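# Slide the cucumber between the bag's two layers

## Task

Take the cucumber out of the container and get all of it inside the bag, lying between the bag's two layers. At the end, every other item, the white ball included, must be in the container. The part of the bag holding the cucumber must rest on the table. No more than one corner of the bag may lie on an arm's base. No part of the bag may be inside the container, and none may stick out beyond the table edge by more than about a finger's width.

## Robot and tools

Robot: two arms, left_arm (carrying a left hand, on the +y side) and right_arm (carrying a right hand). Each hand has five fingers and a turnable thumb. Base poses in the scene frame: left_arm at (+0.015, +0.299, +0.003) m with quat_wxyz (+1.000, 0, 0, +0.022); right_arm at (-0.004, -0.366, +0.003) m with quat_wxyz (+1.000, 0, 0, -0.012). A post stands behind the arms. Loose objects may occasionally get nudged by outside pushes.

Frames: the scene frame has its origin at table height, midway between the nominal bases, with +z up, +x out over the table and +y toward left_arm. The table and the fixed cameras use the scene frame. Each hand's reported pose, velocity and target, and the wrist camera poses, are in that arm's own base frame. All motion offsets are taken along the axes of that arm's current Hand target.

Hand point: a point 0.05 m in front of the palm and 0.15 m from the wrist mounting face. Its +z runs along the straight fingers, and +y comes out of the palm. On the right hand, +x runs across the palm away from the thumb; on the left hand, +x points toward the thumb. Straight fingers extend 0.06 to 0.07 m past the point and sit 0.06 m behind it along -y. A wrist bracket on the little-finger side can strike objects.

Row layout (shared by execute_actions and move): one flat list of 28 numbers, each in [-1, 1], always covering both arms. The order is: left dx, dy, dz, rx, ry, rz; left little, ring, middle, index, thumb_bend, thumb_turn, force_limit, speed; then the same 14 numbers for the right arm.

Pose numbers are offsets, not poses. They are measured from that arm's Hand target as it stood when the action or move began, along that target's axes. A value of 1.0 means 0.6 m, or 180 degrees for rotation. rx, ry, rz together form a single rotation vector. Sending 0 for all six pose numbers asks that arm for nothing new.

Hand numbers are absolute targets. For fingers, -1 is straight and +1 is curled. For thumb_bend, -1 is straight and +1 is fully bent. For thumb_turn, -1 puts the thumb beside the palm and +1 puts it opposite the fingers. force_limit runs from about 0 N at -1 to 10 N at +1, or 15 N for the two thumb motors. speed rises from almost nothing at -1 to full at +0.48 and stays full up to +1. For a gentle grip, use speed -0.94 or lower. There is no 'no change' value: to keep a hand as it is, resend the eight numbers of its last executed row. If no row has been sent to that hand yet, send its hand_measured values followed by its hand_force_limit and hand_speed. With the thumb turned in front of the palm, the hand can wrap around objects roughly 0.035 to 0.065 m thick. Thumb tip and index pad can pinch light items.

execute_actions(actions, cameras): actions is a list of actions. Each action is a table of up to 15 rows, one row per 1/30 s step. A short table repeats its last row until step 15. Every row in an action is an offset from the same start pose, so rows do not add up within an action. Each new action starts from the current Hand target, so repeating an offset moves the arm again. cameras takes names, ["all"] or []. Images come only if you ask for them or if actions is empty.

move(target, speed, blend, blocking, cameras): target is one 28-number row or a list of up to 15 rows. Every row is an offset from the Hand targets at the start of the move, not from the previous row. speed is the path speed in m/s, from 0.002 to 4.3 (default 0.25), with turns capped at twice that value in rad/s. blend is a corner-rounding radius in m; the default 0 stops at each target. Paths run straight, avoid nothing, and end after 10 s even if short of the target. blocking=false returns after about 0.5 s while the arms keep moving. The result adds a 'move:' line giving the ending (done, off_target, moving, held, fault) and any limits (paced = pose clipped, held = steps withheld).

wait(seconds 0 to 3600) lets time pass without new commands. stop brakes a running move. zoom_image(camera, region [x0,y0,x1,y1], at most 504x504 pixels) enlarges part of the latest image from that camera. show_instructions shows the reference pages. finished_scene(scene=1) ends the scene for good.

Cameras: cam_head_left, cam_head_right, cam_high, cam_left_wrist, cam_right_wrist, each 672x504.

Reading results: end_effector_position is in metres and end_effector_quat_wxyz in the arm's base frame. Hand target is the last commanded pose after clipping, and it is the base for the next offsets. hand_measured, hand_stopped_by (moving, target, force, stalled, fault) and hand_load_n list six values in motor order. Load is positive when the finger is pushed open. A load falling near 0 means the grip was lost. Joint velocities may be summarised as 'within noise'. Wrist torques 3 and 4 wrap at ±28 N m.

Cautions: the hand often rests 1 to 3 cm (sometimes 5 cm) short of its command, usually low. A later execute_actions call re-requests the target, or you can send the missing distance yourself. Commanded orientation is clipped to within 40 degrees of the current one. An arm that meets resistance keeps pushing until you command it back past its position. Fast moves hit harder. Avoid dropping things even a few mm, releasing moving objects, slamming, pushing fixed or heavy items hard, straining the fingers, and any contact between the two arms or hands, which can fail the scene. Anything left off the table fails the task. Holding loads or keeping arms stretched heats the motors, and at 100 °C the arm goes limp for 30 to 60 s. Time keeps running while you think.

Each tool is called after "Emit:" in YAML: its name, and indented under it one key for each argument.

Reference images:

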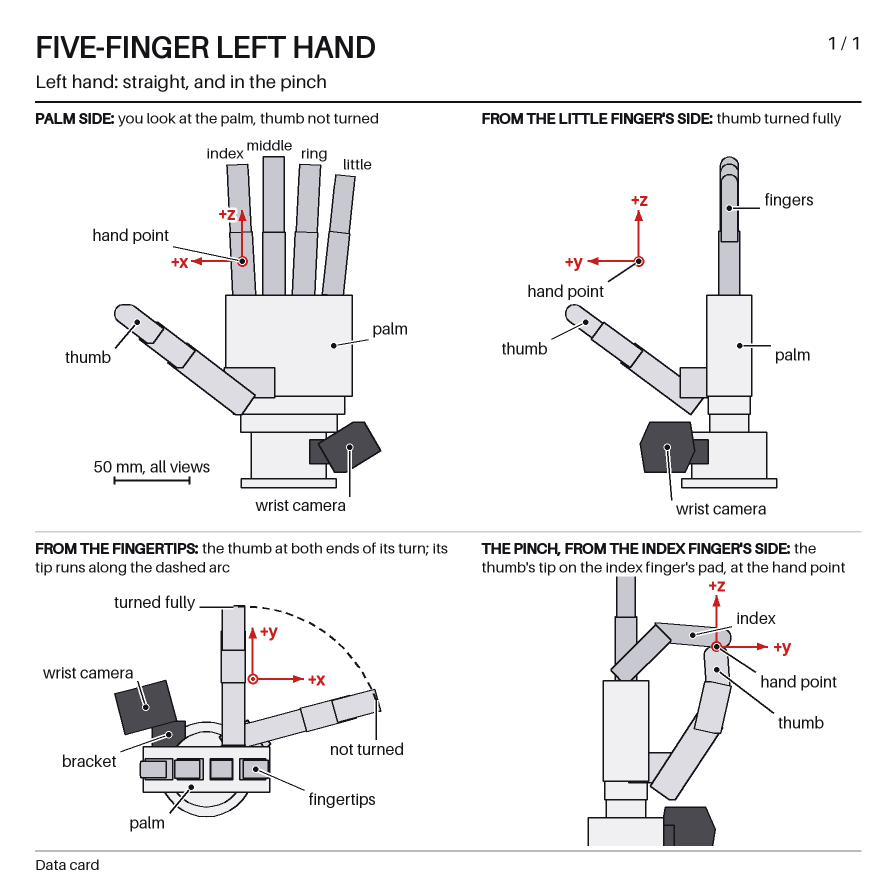

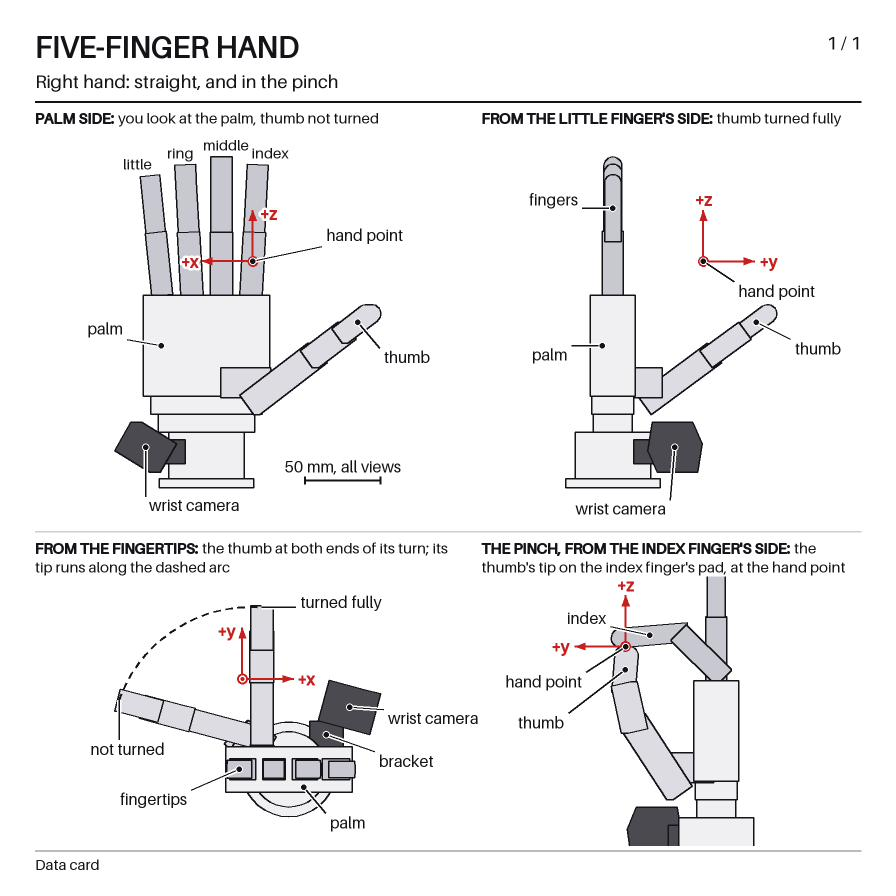

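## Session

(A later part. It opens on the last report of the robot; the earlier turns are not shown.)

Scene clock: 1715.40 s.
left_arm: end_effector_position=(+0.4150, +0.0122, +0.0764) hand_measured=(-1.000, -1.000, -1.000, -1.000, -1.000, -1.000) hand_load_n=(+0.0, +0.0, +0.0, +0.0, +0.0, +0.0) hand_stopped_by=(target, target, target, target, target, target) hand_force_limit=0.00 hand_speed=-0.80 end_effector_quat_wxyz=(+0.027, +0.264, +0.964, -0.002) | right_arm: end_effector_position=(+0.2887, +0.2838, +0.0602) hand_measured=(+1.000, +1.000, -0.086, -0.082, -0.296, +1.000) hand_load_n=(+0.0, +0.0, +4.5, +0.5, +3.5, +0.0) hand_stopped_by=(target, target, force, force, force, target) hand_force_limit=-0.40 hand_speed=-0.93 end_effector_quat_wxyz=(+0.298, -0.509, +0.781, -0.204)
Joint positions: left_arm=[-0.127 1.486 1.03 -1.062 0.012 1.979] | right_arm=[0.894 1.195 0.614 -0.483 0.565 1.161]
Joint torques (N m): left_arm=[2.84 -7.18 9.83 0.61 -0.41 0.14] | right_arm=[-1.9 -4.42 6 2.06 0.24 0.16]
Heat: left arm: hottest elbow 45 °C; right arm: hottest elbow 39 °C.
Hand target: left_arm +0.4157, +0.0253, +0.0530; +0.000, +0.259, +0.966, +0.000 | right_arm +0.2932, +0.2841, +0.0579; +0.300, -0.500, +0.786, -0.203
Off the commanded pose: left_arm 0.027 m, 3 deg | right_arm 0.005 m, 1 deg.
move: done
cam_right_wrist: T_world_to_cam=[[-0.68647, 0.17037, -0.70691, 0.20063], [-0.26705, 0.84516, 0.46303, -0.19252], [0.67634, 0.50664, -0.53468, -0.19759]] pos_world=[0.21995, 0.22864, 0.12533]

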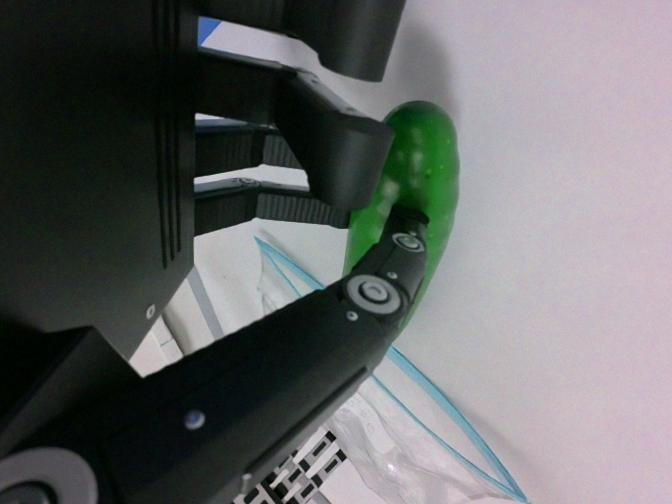

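Emit:
move:
  target: [0,0,0,0,0,0,-1,-1,-1,-1,-1,-1,0,-0.8,0.0036,0.0083,0.0098,0,0,0,1,1,0.3,0.3,0.3,1,-0.4,-0.93]
  speed: 0.04
  cameras: ["cam_right_wrist","cam_high","cam_head_left"]

Emit:
zoom_image:
  camera: "cam_high"
  region: [335, 190, 445, 300]

Emit:
zoom_image:
  camera: "cam_head_left"
  region: [340, 260, 440, 360]

Emit:
zoom_image:
  camera: "cam_right_wrist"
  region: [240, 180, 560, 500]

Scene clock: 1723.97 s.
left_arm: end_effector_position=(+0.4150, +0.0122, +0.0764) hand_measured=(-1.000, -1.000, -1.000, -1.000, -1.000, -1.000) hand_load_n=(+0.0, +0.0, +0.0, +0.0, +0.0, +0.0) hand_stopped_by=(target, target, target, target, target, target) hand_force_limit=0.00 hand_speed=-0.80 end_effector_quat_wxyz=(+0.027, +0.264, +0.964, -0.002) | right_arm: end_effector_position=(+0.2890, +0.2841, +0.0527) hand_measured=(+1.000, +1.000, -0.086, -0.082, -0.296, +1.000) hand_load_n=(+0.0, +0.0, +4.5, +0.5, +3.0, +0.0) hand_stopped_by=(target, target, force, force, force, target) hand_force_limit=-0.40 hand_speed=-0.93 end_effector_quat_wxyz=(+0.299, -0.508, +0.781, -0.204)
Joint positions: left_arm=[-0.127 1.486 1.03 -1.062 0.012 1.979] | right_arm=[0.894 1.212 0.602 -0.454 0.565 1.161]
Joint torques (N m): left_arm=[2.73 -7.18 9.8 0.55 -0.44 0.15] | right_arm=[-1.73 -4.48 5.86 2.15 0.23 0.15]
Heat: left arm: hottest elbow 45 °C; right arm: hottest elbow 38 °C.
Hand target: left_arm +0.4157, +0.0253, +0.0530; +0.000, +0.259, +0.966, +0.000 | right_arm +0.2932, +0.2841, +0.0499; +0.300, -0.500, +0.786, -0.203
Off the commanded pose: left_arm 0.027 m, 3 deg | right_arm 0.005 m, 1 deg.
move: done
cam_right_wrist: T_world_to_cam=[[-0.68596, 0.17129, -0.70719, 0.19498], [-0.26721, 0.84469, 0.46378, -0.18911], [0.6768, 0.5071, -0.53366, -0.20232]] pos_world=[0.22015, 0.22894, 0.11763]
Images, in order (width x height): cam_head_left 672x504, cam_high 672x504, cam_right_wrist 672x504.

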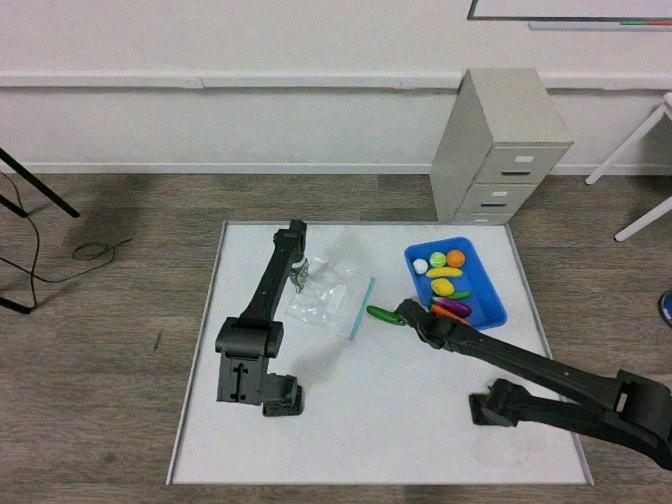

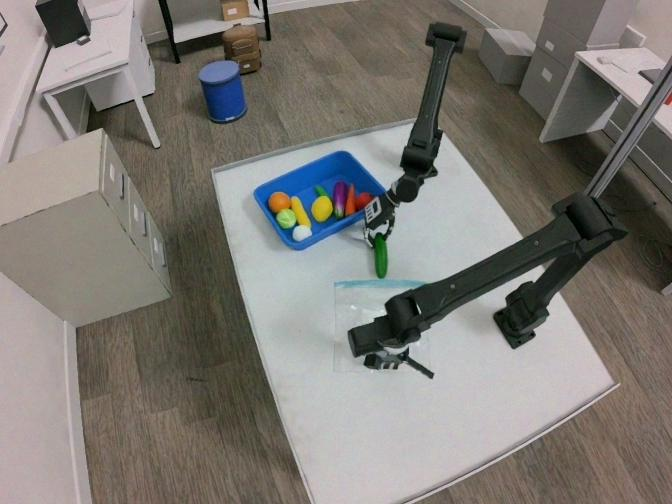

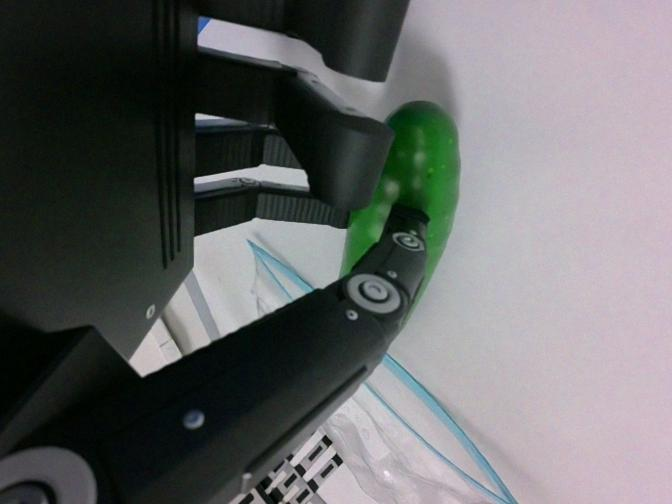

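Scaled by 4.582.

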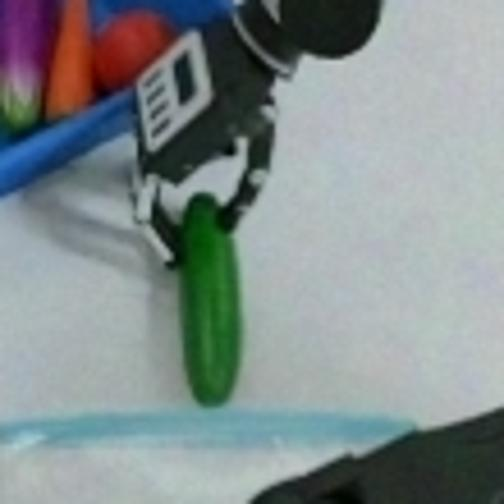

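Scaled by 5.040.

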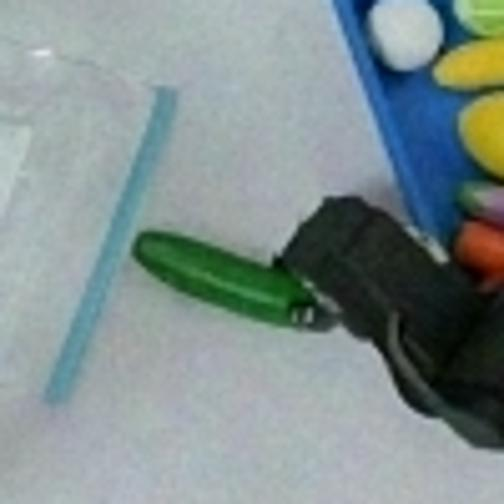

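Scaled by 1.575.

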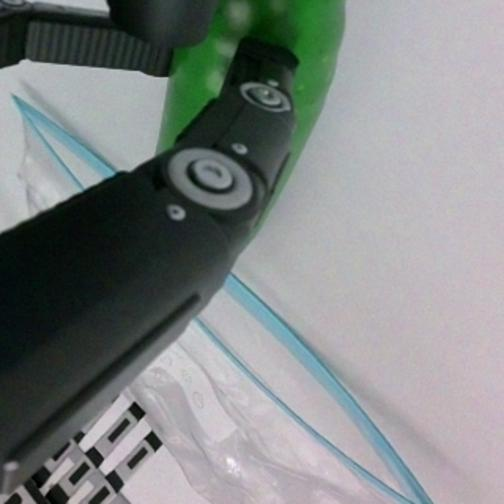

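Emit:
move:
  target: [0,0,0,0,0,0,-1,-1,-1,-1,-1,-1,0,-0.8,-0.0482,0.0086,0.0104,0,0,0,1,1,0.3,0.3,0.3,1,-0.4,-0.93]
  speed: 0.03
  cameras: ["cam_right_wrist","cam_high","cam_head_left"]

Emit:
zoom_image:
  camera: "cam_high"
  region: [335, 220, 445, 330]

Emit:
zoom_image:
  camera: "cam_head_left"
  region: [330, 260, 430, 360]

Emit:
zoom_image:
  camera: "cam_right_wrist"
  region: [240, 180, 560, 500]

Scene clock: 1750.07 s.
left_arm: end_effector_position=(+0.4150, +0.0122, +0.0764) hand_measured=(-1.000, -1.000, -1.000, -1.000, -1.000, -1.000) hand_load_n=(+0.0, +0.0, +0.0, +0.0, +0.0, +0.0) hand_stopped_by=(target, target, target, target, target, target) hand_force_limit=0.00 hand_speed=-0.80 end_effector_quat_wxyz=(+0.027, +0.264, +0.964, -0.002) | right_arm: end_effector_position=(+0.2970, +0.2923, +0.0485) hand_measured=(+1.000, +1.000, -0.086, -0.082, -0.296, +1.000) hand_load_n=(+0.0, +0.0, +2.0, +0.0, +0.0, -4.5) hand_stopped_by=(target, target, force, force, force, target) hand_force_limit=-0.40 hand_speed=-0.93 end_effector_quat_wxyz=(+0.292, -0.508, +0.781, -0.216)
Joint positions: left_arm=[-0.127 1.486 1.03 -1.062 0.012 1.979] | right_arm=[0.904 1.266 0.638 -0.459 0.59 1.17]
Joint torques (N m): left_arm=[2.84 -7.24 9.76 0.62 -0.42 0.14] | right_arm=[-0.03 -3.14 8.24 1.99 -0.15 0.44]
Heat: left arm: hottest elbow 45 °C; right arm: hottest elbow 37 °C.
Hand target: left_arm +0.4157, +0.0253, +0.0530; +0.000, +0.259, +0.966, +0.000 | right_arm +0.3031, +0.3124, +0.0499; +0.300, -0.500, +0.786, -0.203
Off the commanded pose: left_arm 0.027 m, 3 deg | right_arm 0.021 m, 2 deg.
move: off_target (right_arm)
cam_right_wrist: T_world_to_cam=[[-0.68225, 0.15895, -0.71363, 0.19894], [-0.26096, 0.85885, 0.44078, -0.19675], [0.68296, 0.48695, -0.54447, -0.20949]] pos_world=[0.22745, 0.23937, 0.11463]
Images, in order (width x height): cam_head_left 672x504, cam_high 672x504, cam_right_wrist 672x504.

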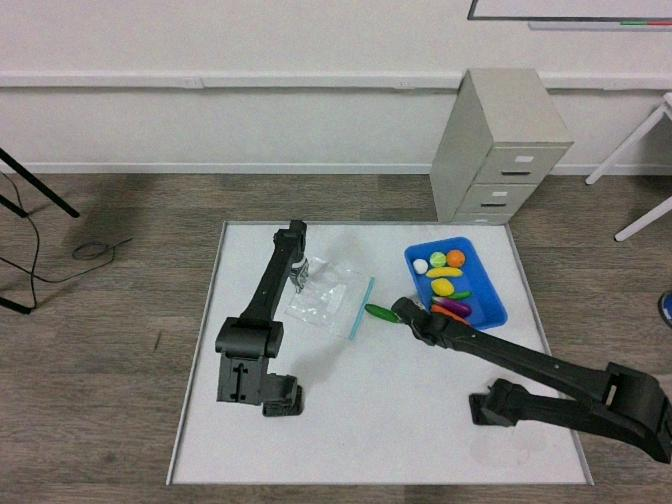

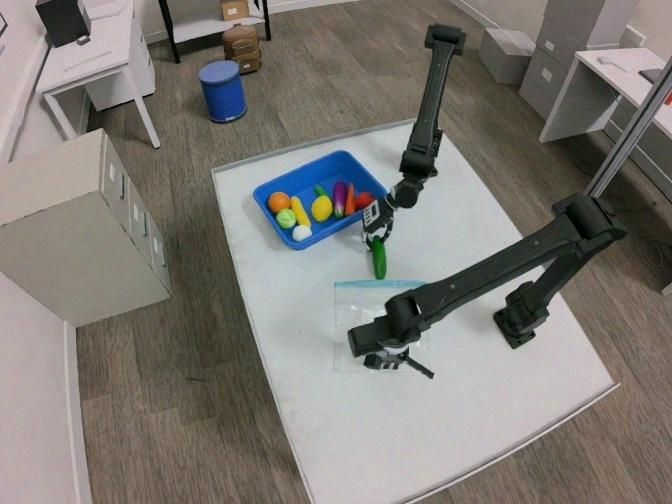

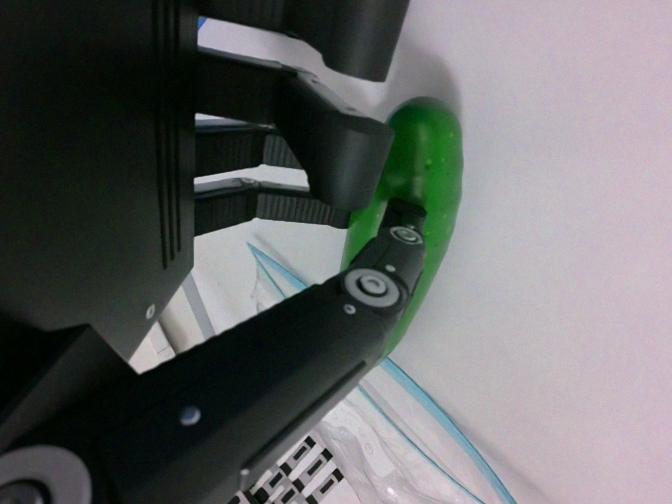

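Scaled by 4.582.

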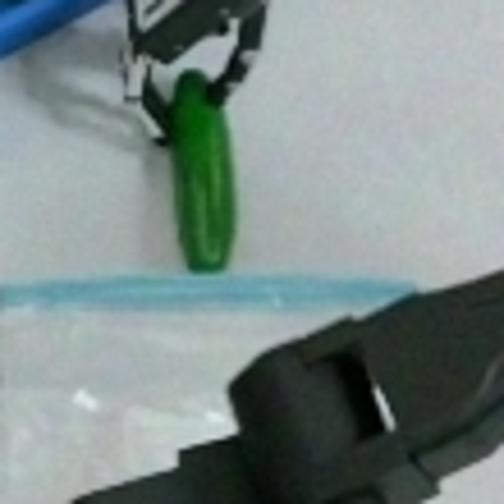

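Scaled by 5.040.

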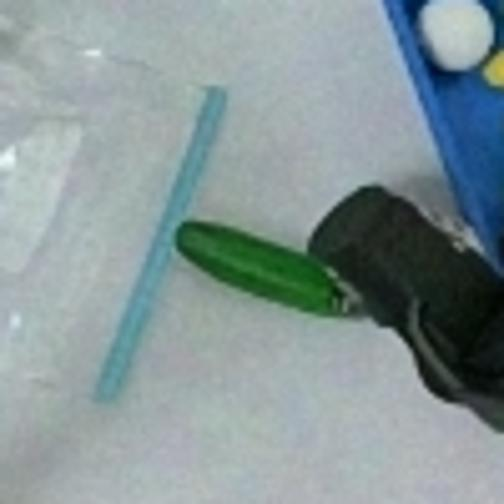

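Scaled by 1.575.

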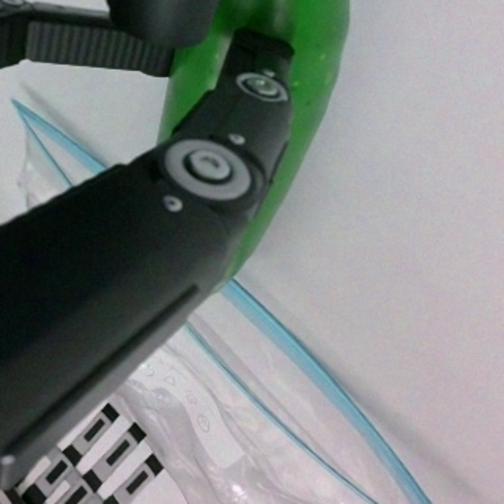

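Emit:
zoom_image:
  camera: "cam_right_wrist"
  region: [340, 310, 440, 410]

Scaled by 5.040.

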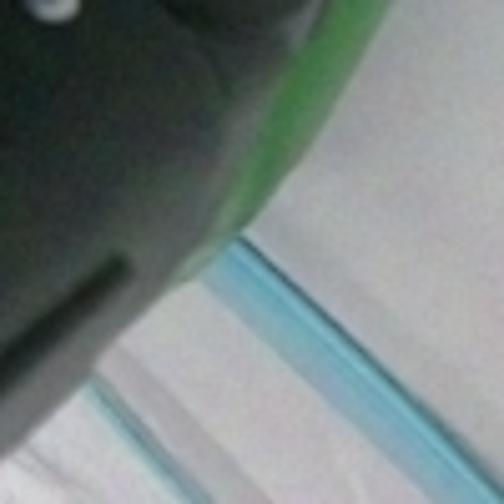

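Emit:
move:
  target: [0,0,0,0,0,0,-1,-1,-1,-1,-1,-1,0,-0.8,0.0293,-0.0017,0,0,0,0,1,1,0.3,0.3,0.3,1,-0.4,-0.93]
  speed: 0.03
  cameras: ["cam_right_wrist","cam_high"]

Emit:
zoom_image:
  camera: "cam_high"
  region: [335, 220, 445, 330]

Emit:
zoom_image:
  camera: "cam_right_wrist"
  region: [240, 180, 560, 500]

Scene clock: 1880.93 s.
left_arm: end_effector_position=(+0.4150, +0.0122, +0.0764) hand_measured=(-1.000, -1.000, -1.000, -1.000, -1.000, -1.000) hand_load_n=(+0.0, +0.0, +0.0, +0.0, +0.0, +0.0) hand_stopped_by=(target, target, target, target, target, target) hand_force_limit=0.00 hand_speed=-0.80 end_effector_quat_wxyz=(+0.027, +0.264, +0.964, -0.002) | right_arm: end_effector_position=(+0.2965, +0.2917, +0.0487) hand_measured=(+1.000, +1.000, -0.086, -0.082, -0.296, +1.000) hand_load_n=(+0.0, +0.0, +2.0, +0.0, +0.0, -3.5) hand_stopped_by=(target, target, force, force, force, target) hand_force_limit=-0.40 hand_speed=-0.93 end_effector_quat_wxyz=(+0.295, -0.507, +0.782, -0.212)
Joint positions: left_arm=[-0.127 1.486 1.03 -1.062 0.012 1.979] | right_arm=[0.9 1.259 0.631 -0.452 0.583 1.17]
Joint torques (N m): left_arm=[2.73 -6.65 9.78 0.5 -0.42 0.13] | right_arm=[-1.44 -5.19 5.57 2.78 -0.2 0.2]
Heat: left arm: hottest elbow 45 °C; right arm: hottest elbow 42 °C.
Hand target: left_arm +0.4157, +0.0253, +0.0530; +0.000, +0.259, +0.966, +0.000 | right_arm +0.2983, +0.2961, +0.0459; +0.300, -0.500, +0.786, -0.203
Off the commanded pose: left_arm 0.027 m, 3 deg | right_arm 0.005 m, 2 deg.
move: done
cam_right_wrist: T_world_to_cam=[[-0.68277, 0.16562, -0.71161, 0.19701], [-0.2606, 0.85471, 0.44896, -0.19578], [0.68257, 0.49199, -0.54041, -0.21032]] pos_world=[0.22705, 0.23818, 0.11443]
Images, in order (width x height): cam_high 672x504, cam_right_wrist 672x504.

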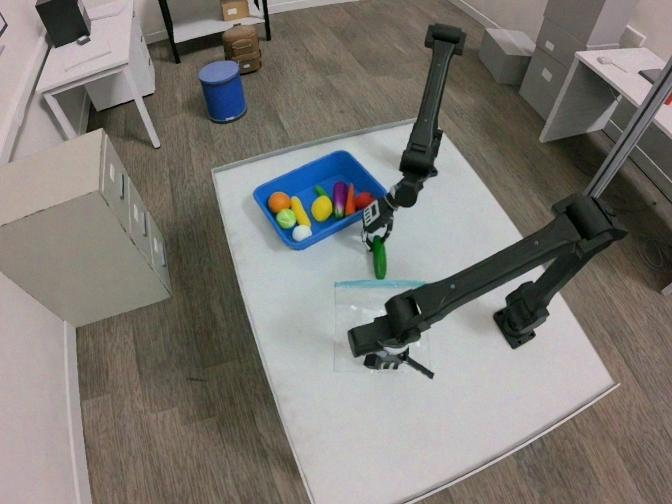

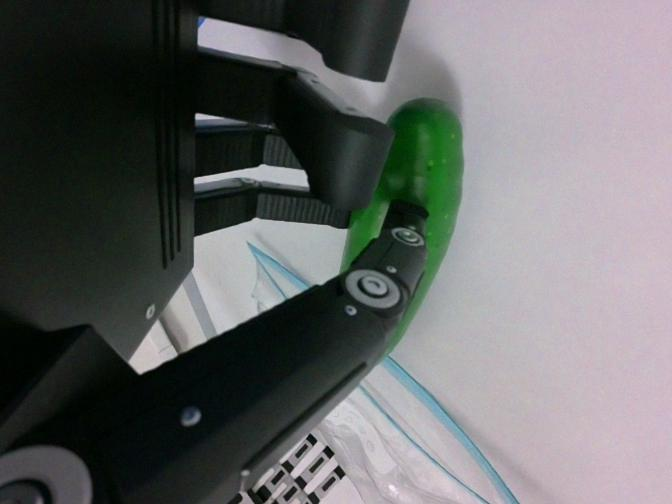

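Scaled by 4.582.

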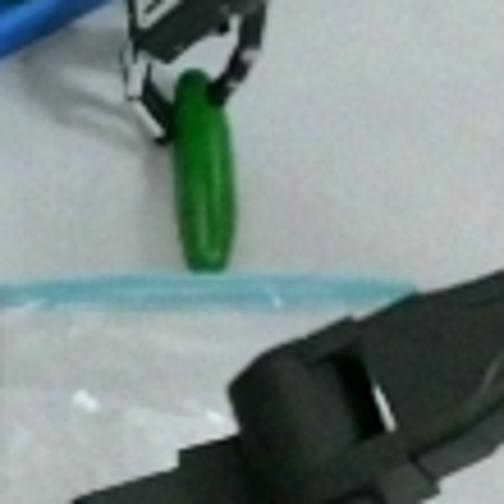

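Scaled by 1.575.

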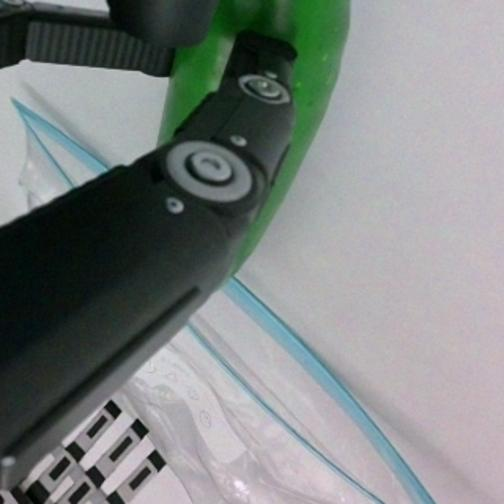

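Emit:
move:
  target: [0,0,0,0,0,0,-1,-1,-1,-1,-1,-1,0,-0.8,0,0,0,0,0,0,1,1,-0.3,-0.3,-0.55,1,-0.4,-0.9]
  cameras: ["cam_right_wrist","cam_high","cam_head_left"]

Emit:
zoom_image:
  camera: "cam_high"
  region: [335, 220, 445, 330]

Emit:
zoom_image:
  camera: "cam_right_wrist"
  region: [240, 80, 560, 500]

Scene clock: 1889.67 s.
left_arm: end_effector_position=(+0.4150, +0.0122, +0.0764) hand_measured=(-1.000, -1.000, -1.000, -1.000, -1.000, -1.000) hand_load_n=(+0.0, +0.0, +0.0, +0.0, +0.0, +0.0) hand_stopped_by=(target, target, target, target, target, target) hand_force_limit=0.00 hand_speed=-0.80 end_effector_quat_wxyz=(+0.027, +0.264, +0.964, -0.002) | right_arm: end_effector_position=(+0.2936, +0.2911, +0.0462) hand_measured=(+1.000, +1.000, -0.300, -0.300, -0.550, +1.000) hand_load_n=(+0.0, +0.0, +0.5, +0.5, +1.0, -2.5) hand_stopped_by=(target, target, target, target, target, target) hand_force_limit=-0.40 hand_speed=-0.90 end_effector_quat_wxyz=(+0.292, -0.510, +0.782, -0.209)
Joint positions: left_arm=[-0.127 1.486 1.03 -1.062 0.012 1.979] | right_arm=[0.9 1.259 0.626 -0.452 0.573 1.17]
Joint torques (N m): left_arm=[2.84 -7 9.77 0.59 -0.42 0.14] | right_arm=[-1.55 -4.95 5.86 2.67 0.13 0.18]
Heat: left arm: hottest elbow 45 °C; right arm: hottest elbow 41 °C.
Hand target: left_arm +0.4157, +0.0253, +0.0530; +0.000, +0.259, +0.966, +0.000 | right_arm +0.2982, +0.2960, +0.0458; +0.300, -0.500, +0.786, -0.203
Off the commanded pose: left_arm 0.027 m, 3 deg | right_arm 0.007 m, 2 deg.
move: done
cam_right_wrist: T_world_to_cam=[[-0.69021, 0.16374, -0.70484, 0.19578], [-0.26017, 0.85277, 0.45288, -0.19468], [0.67522, 0.49596, -0.54599, -0.20817]] pos_world=[0.22504, 0.2372, 0.1125]
Images, in order (width x height): cam_head_left 672x504, cam_high 672x504, cam_right_wrist 672x504.

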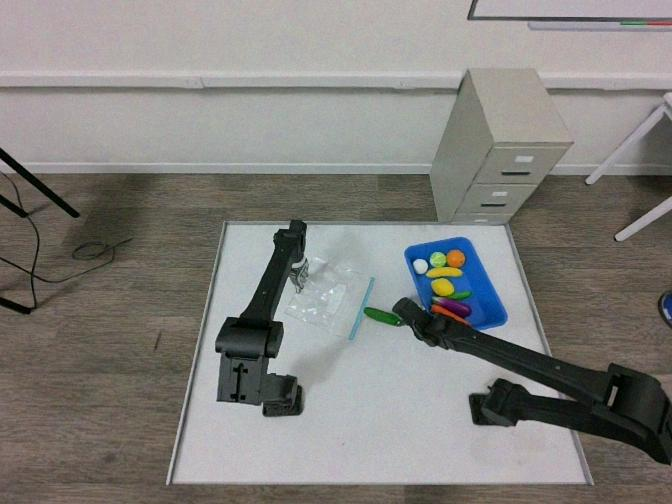

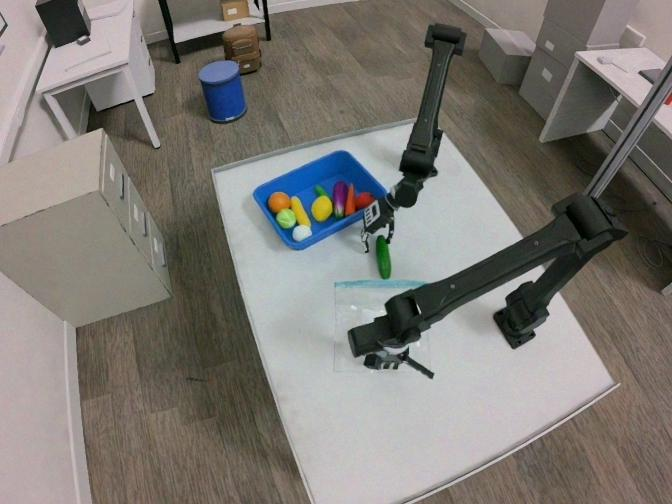

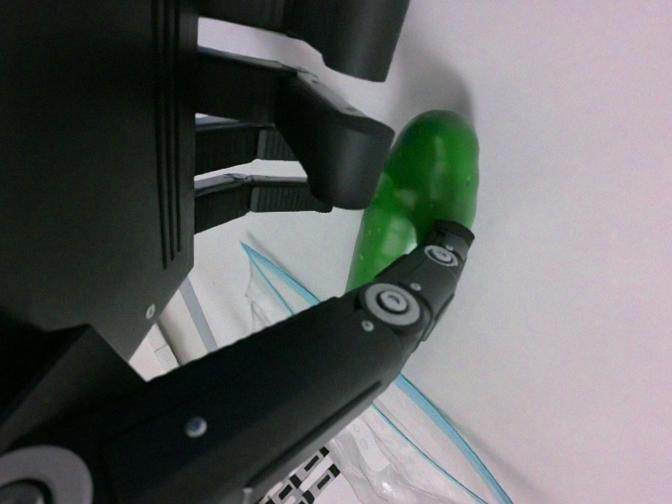

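Scaled by 4.582.

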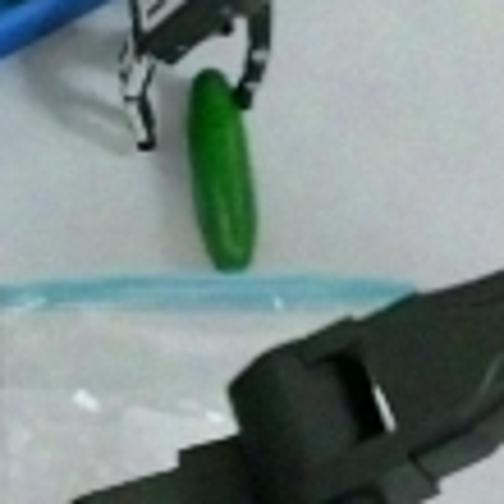

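Scaled by 1.200.

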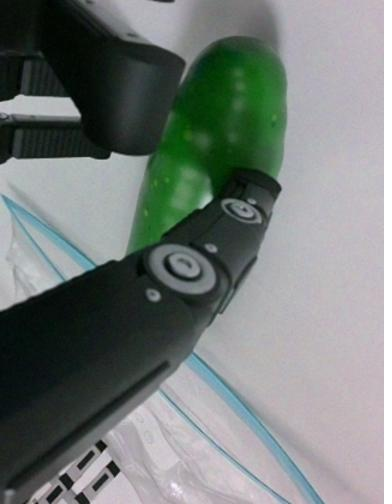

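Emit:
move:
  target: [0,0,0,0,0,0,-1,-1,-1,-1,-1,-1,0,-0.8,-0.0224,-0.0516,-0.0615,0,0,0,1,1,-0.4,-0.4,-1,1,-0.4,-0.8]
  speed: 0.05
  cameras: ["cam_right_wrist","cam_high","cam_head_left","cam_head_right"]

Emit:
zoom_image:
  camera: "cam_high"
  region: [335, 220, 445, 330]

Emit:
zoom_image:
  camera: "cam_head_left"
  region: [330, 260, 430, 360]

Emit:
zoom_image:
  camera: "cam_right_wrist"
  region: [240, 80, 560, 500]

Scene clock: 1903.27 s.
left_arm: end_effector_position=(+0.4150, +0.0122, +0.0764) hand_measured=(-1.000, -1.000, -1.000, -1.000, -1.000, -1.000) hand_load_n=(+0.0, +0.0, +0.0, +0.0, +0.0, +0.0) hand_stopped_by=(target, target, target, target, target, target) hand_force_limit=0.00 hand_speed=-0.80 end_effector_quat_wxyz=(+0.027, +0.264, +0.964, -0.002) | right_arm: end_effector_position=(+0.2879, +0.2845, +0.0741) hand_measured=(+1.000, +1.000, -0.400, -0.400, -1.000, +1.000) hand_load_n=(+0.0, +0.0, +0.0, +0.0, +0.0, +0.0) hand_stopped_by=(target, target, target, target, target, target) hand_force_limit=-0.40 hand_speed=-0.80 end_effector_quat_wxyz=(+0.281, -0.514, +0.783, -0.211)
Joint positions: left_arm=[-0.127 1.486 1.03 -1.062 0.012 1.979] | right_arm=[0.9 1.19 0.668 -0.587 0.571 1.171]
Joint torques (N m): left_arm=[3.02 -7.24 9.84 0.61 -0.41 0.16] | right_arm=[-1.32 -6.42 8.91 0.98 0.19 0.16]
Heat: left arm: hottest elbow 45 °C; right arm: hottest elbow 40 °C.
Hand target: left_arm +0.4157, +0.0253, +0.0530; +0.000, +0.259, +0.966, +0.000 | right_arm +0.2982, +0.2961, +0.0958; +0.300, -0.500, +0.786, -0.203
Off the commanded pose: left_arm 0.027 m, 3 deg | right_arm 0.027 m, 3 deg.
move: off_target (right_arm)
cam_right_wrist: T_world_to_cam=[[-0.70156, 0.15183, -0.69625, 0.21863], [-0.25289, 0.8604, 0.44245, -0.20661], [0.66623, 0.48648, -0.56522, -0.17904]] pos_world=[0.22041, 0.23167, 0.14244]
Images, in order (width x height): cam_head_left 672x504, cam_head_right 672x504, cam_high 672x504, cam_right_wrist 672x504.

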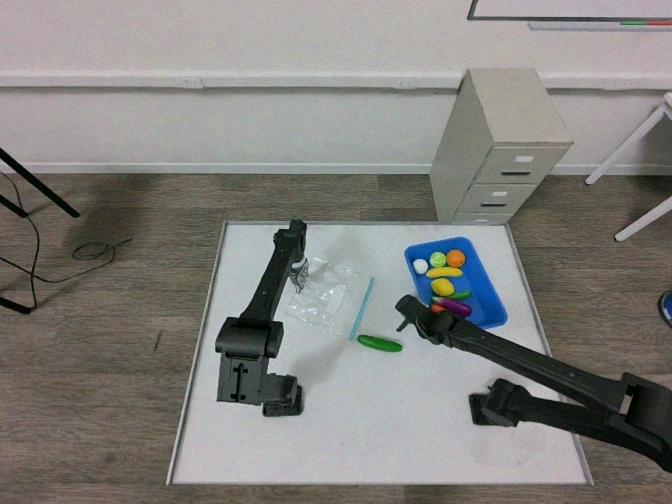

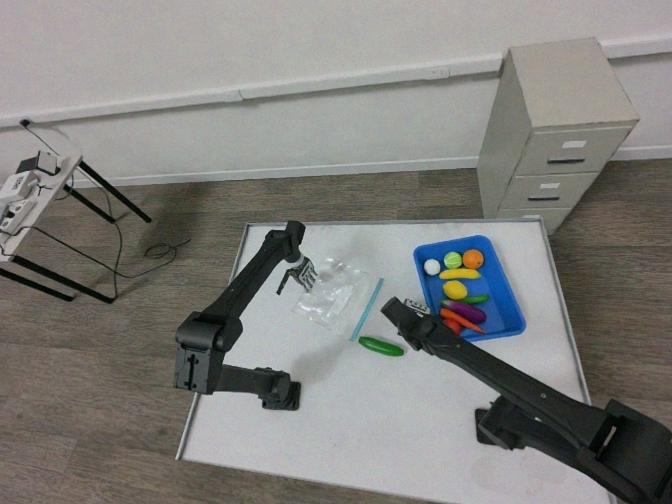

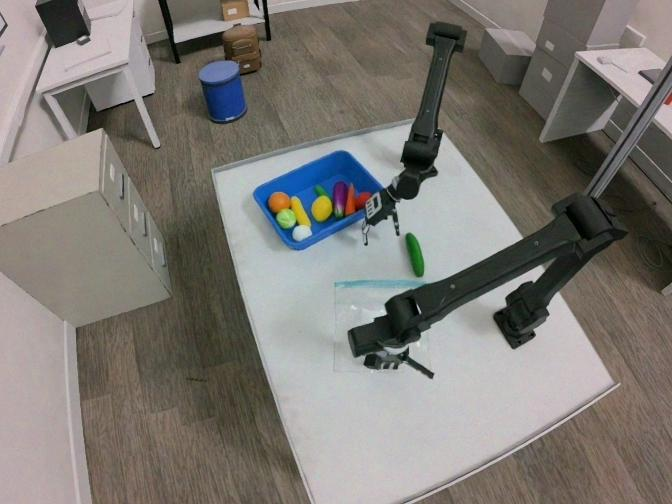

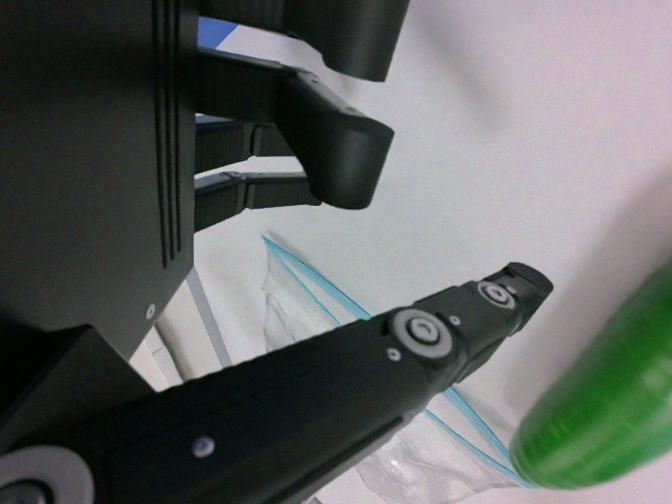

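Scaled by 4.582.

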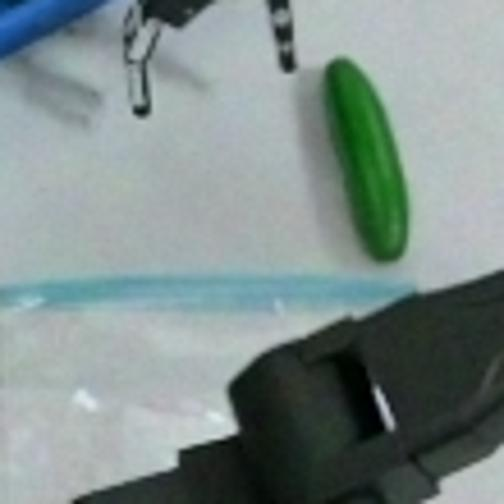

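Scaled by 5.040.

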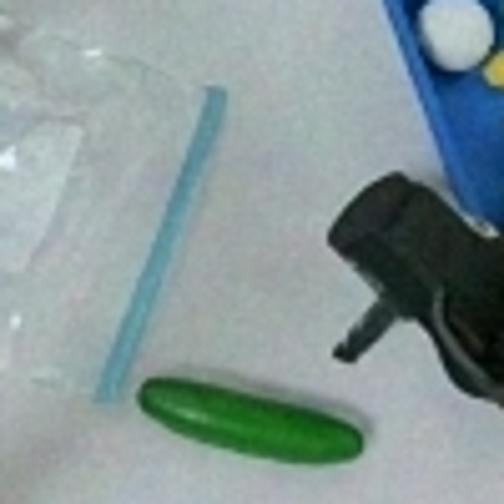

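Scaled by 1.200.

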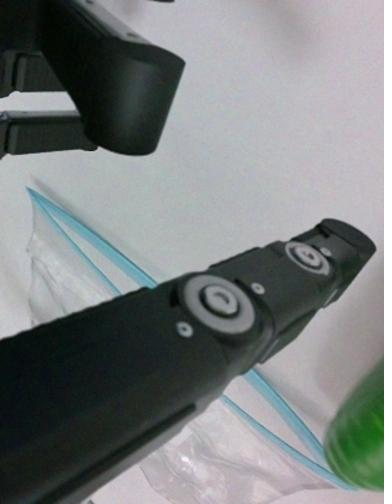

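Emit:
wait:
  seconds: 1
  cameras: ["cam_head_left","cam_high","cam_right_wrist"]

Emit:
zoom_image:
  camera: "cam_head_left"
  region: [300, 260, 430, 390]

Emit:
zoom_image:
  camera: "cam_high"
  region: [335, 200, 475, 340]

Scene clock: 1909.83 s.
left_arm: end_effector_position=(+0.4150, +0.0122, +0.0764) hand_measured=(-1.000, -1.000, -1.000, -1.000, -1.000, -1.000) hand_load_n=(+0.0, +0.0, +0.0, +0.0, +0.0, +0.0) hand_stopped_by=(target, target, target, target, target, target) hand_force_limit=0.00 hand_speed=-0.80 end_effector_quat_wxyz=(+0.027, +0.264, +0.964, -0.002) | right_arm: end_effector_position=(+0.2879, +0.2845, +0.0741) hand_measured=(+1.000, +1.000, -0.400, -0.400, -1.000, +1.000) hand_load_n=(+0.0, +0.0, +0.0, +0.0, +0.0, +0.0) hand_stopped_by=(target, target, target, target, target, target) hand_force_limit=-0.40 hand_speed=-0.80 end_effector_quat_wxyz=(+0.281, -0.514, +0.783, -0.211)
Joint positions: left_arm=[-0.127 1.486 1.03 -1.062 0.012 1.979] | right_arm=[0.9 1.19 0.668 -0.587 0.571 1.171]
Joint torques (N m): left_arm=[2.78 -7.06 9.8 0.53 -0.41 0.14] | right_arm=[-1.49 -6.3 8.91 0.98 0.2 0.17]
Heat: left arm: hottest elbow 45 °C; right arm: hottest elbow 40 °C.
Hand target: left_arm +0.4157, +0.0253, +0.0530; +0.000, +0.259, +0.966, +0.000 | right_arm +0.2982, +0.2961, +0.0958; +0.300, -0.500, +0.786, -0.203
Off the commanded pose: left_arm 0.027 m, 3 deg | right_arm 0.027 m, 3 deg.
wait: 1.00 s; at rest from the start
cam_right_wrist: T_world_to_cam=[[-0.70156, 0.15183, -0.69625, 0.21863], [-0.25289, 0.8604, 0.44245, -0.20661], [0.66623, 0.48648, -0.56522, -0.17904]] pos_world=[0.22041, 0.23167, 0.14244]

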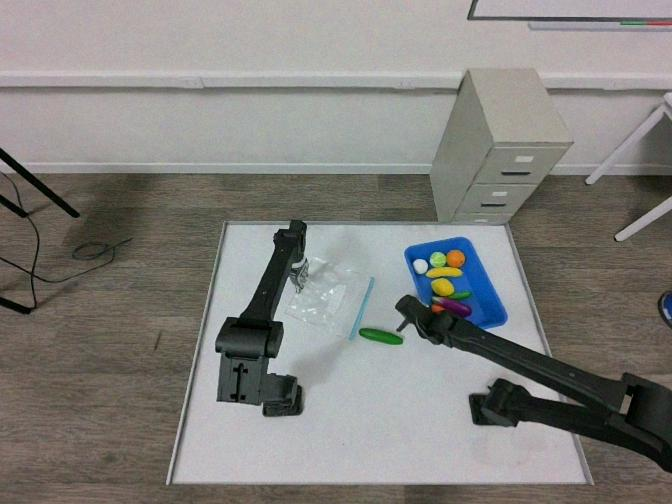

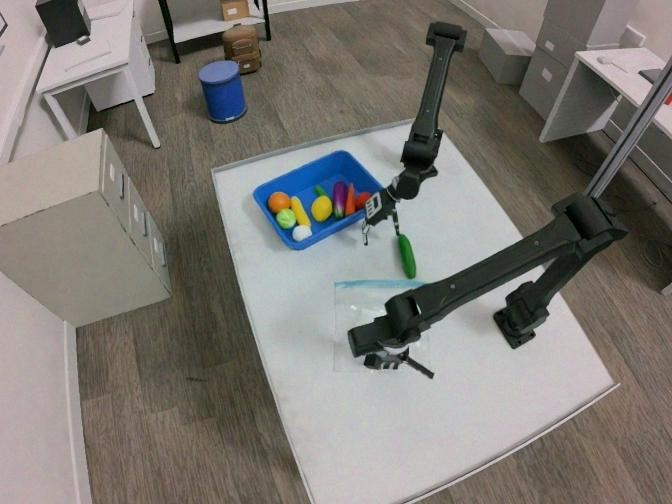

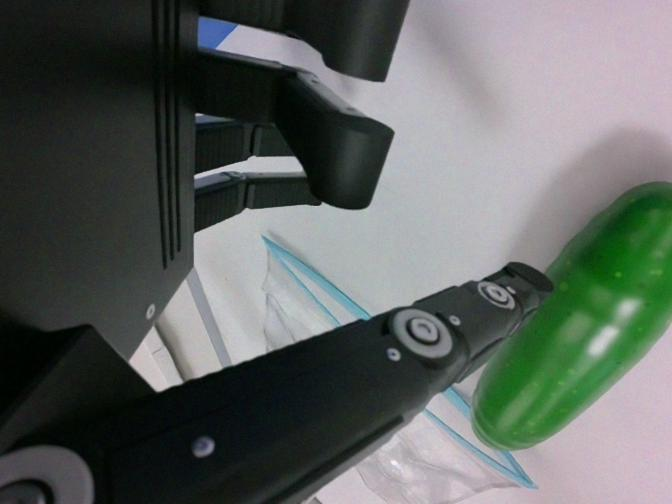

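Scaled by 3.877.

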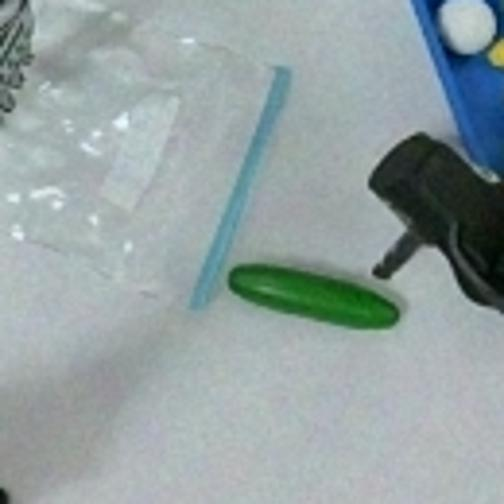

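Scaled by 3.600.

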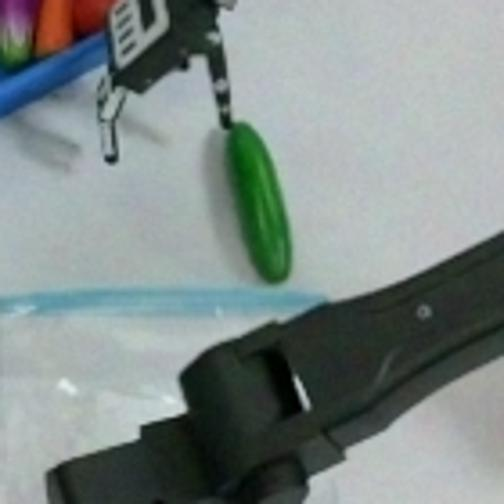

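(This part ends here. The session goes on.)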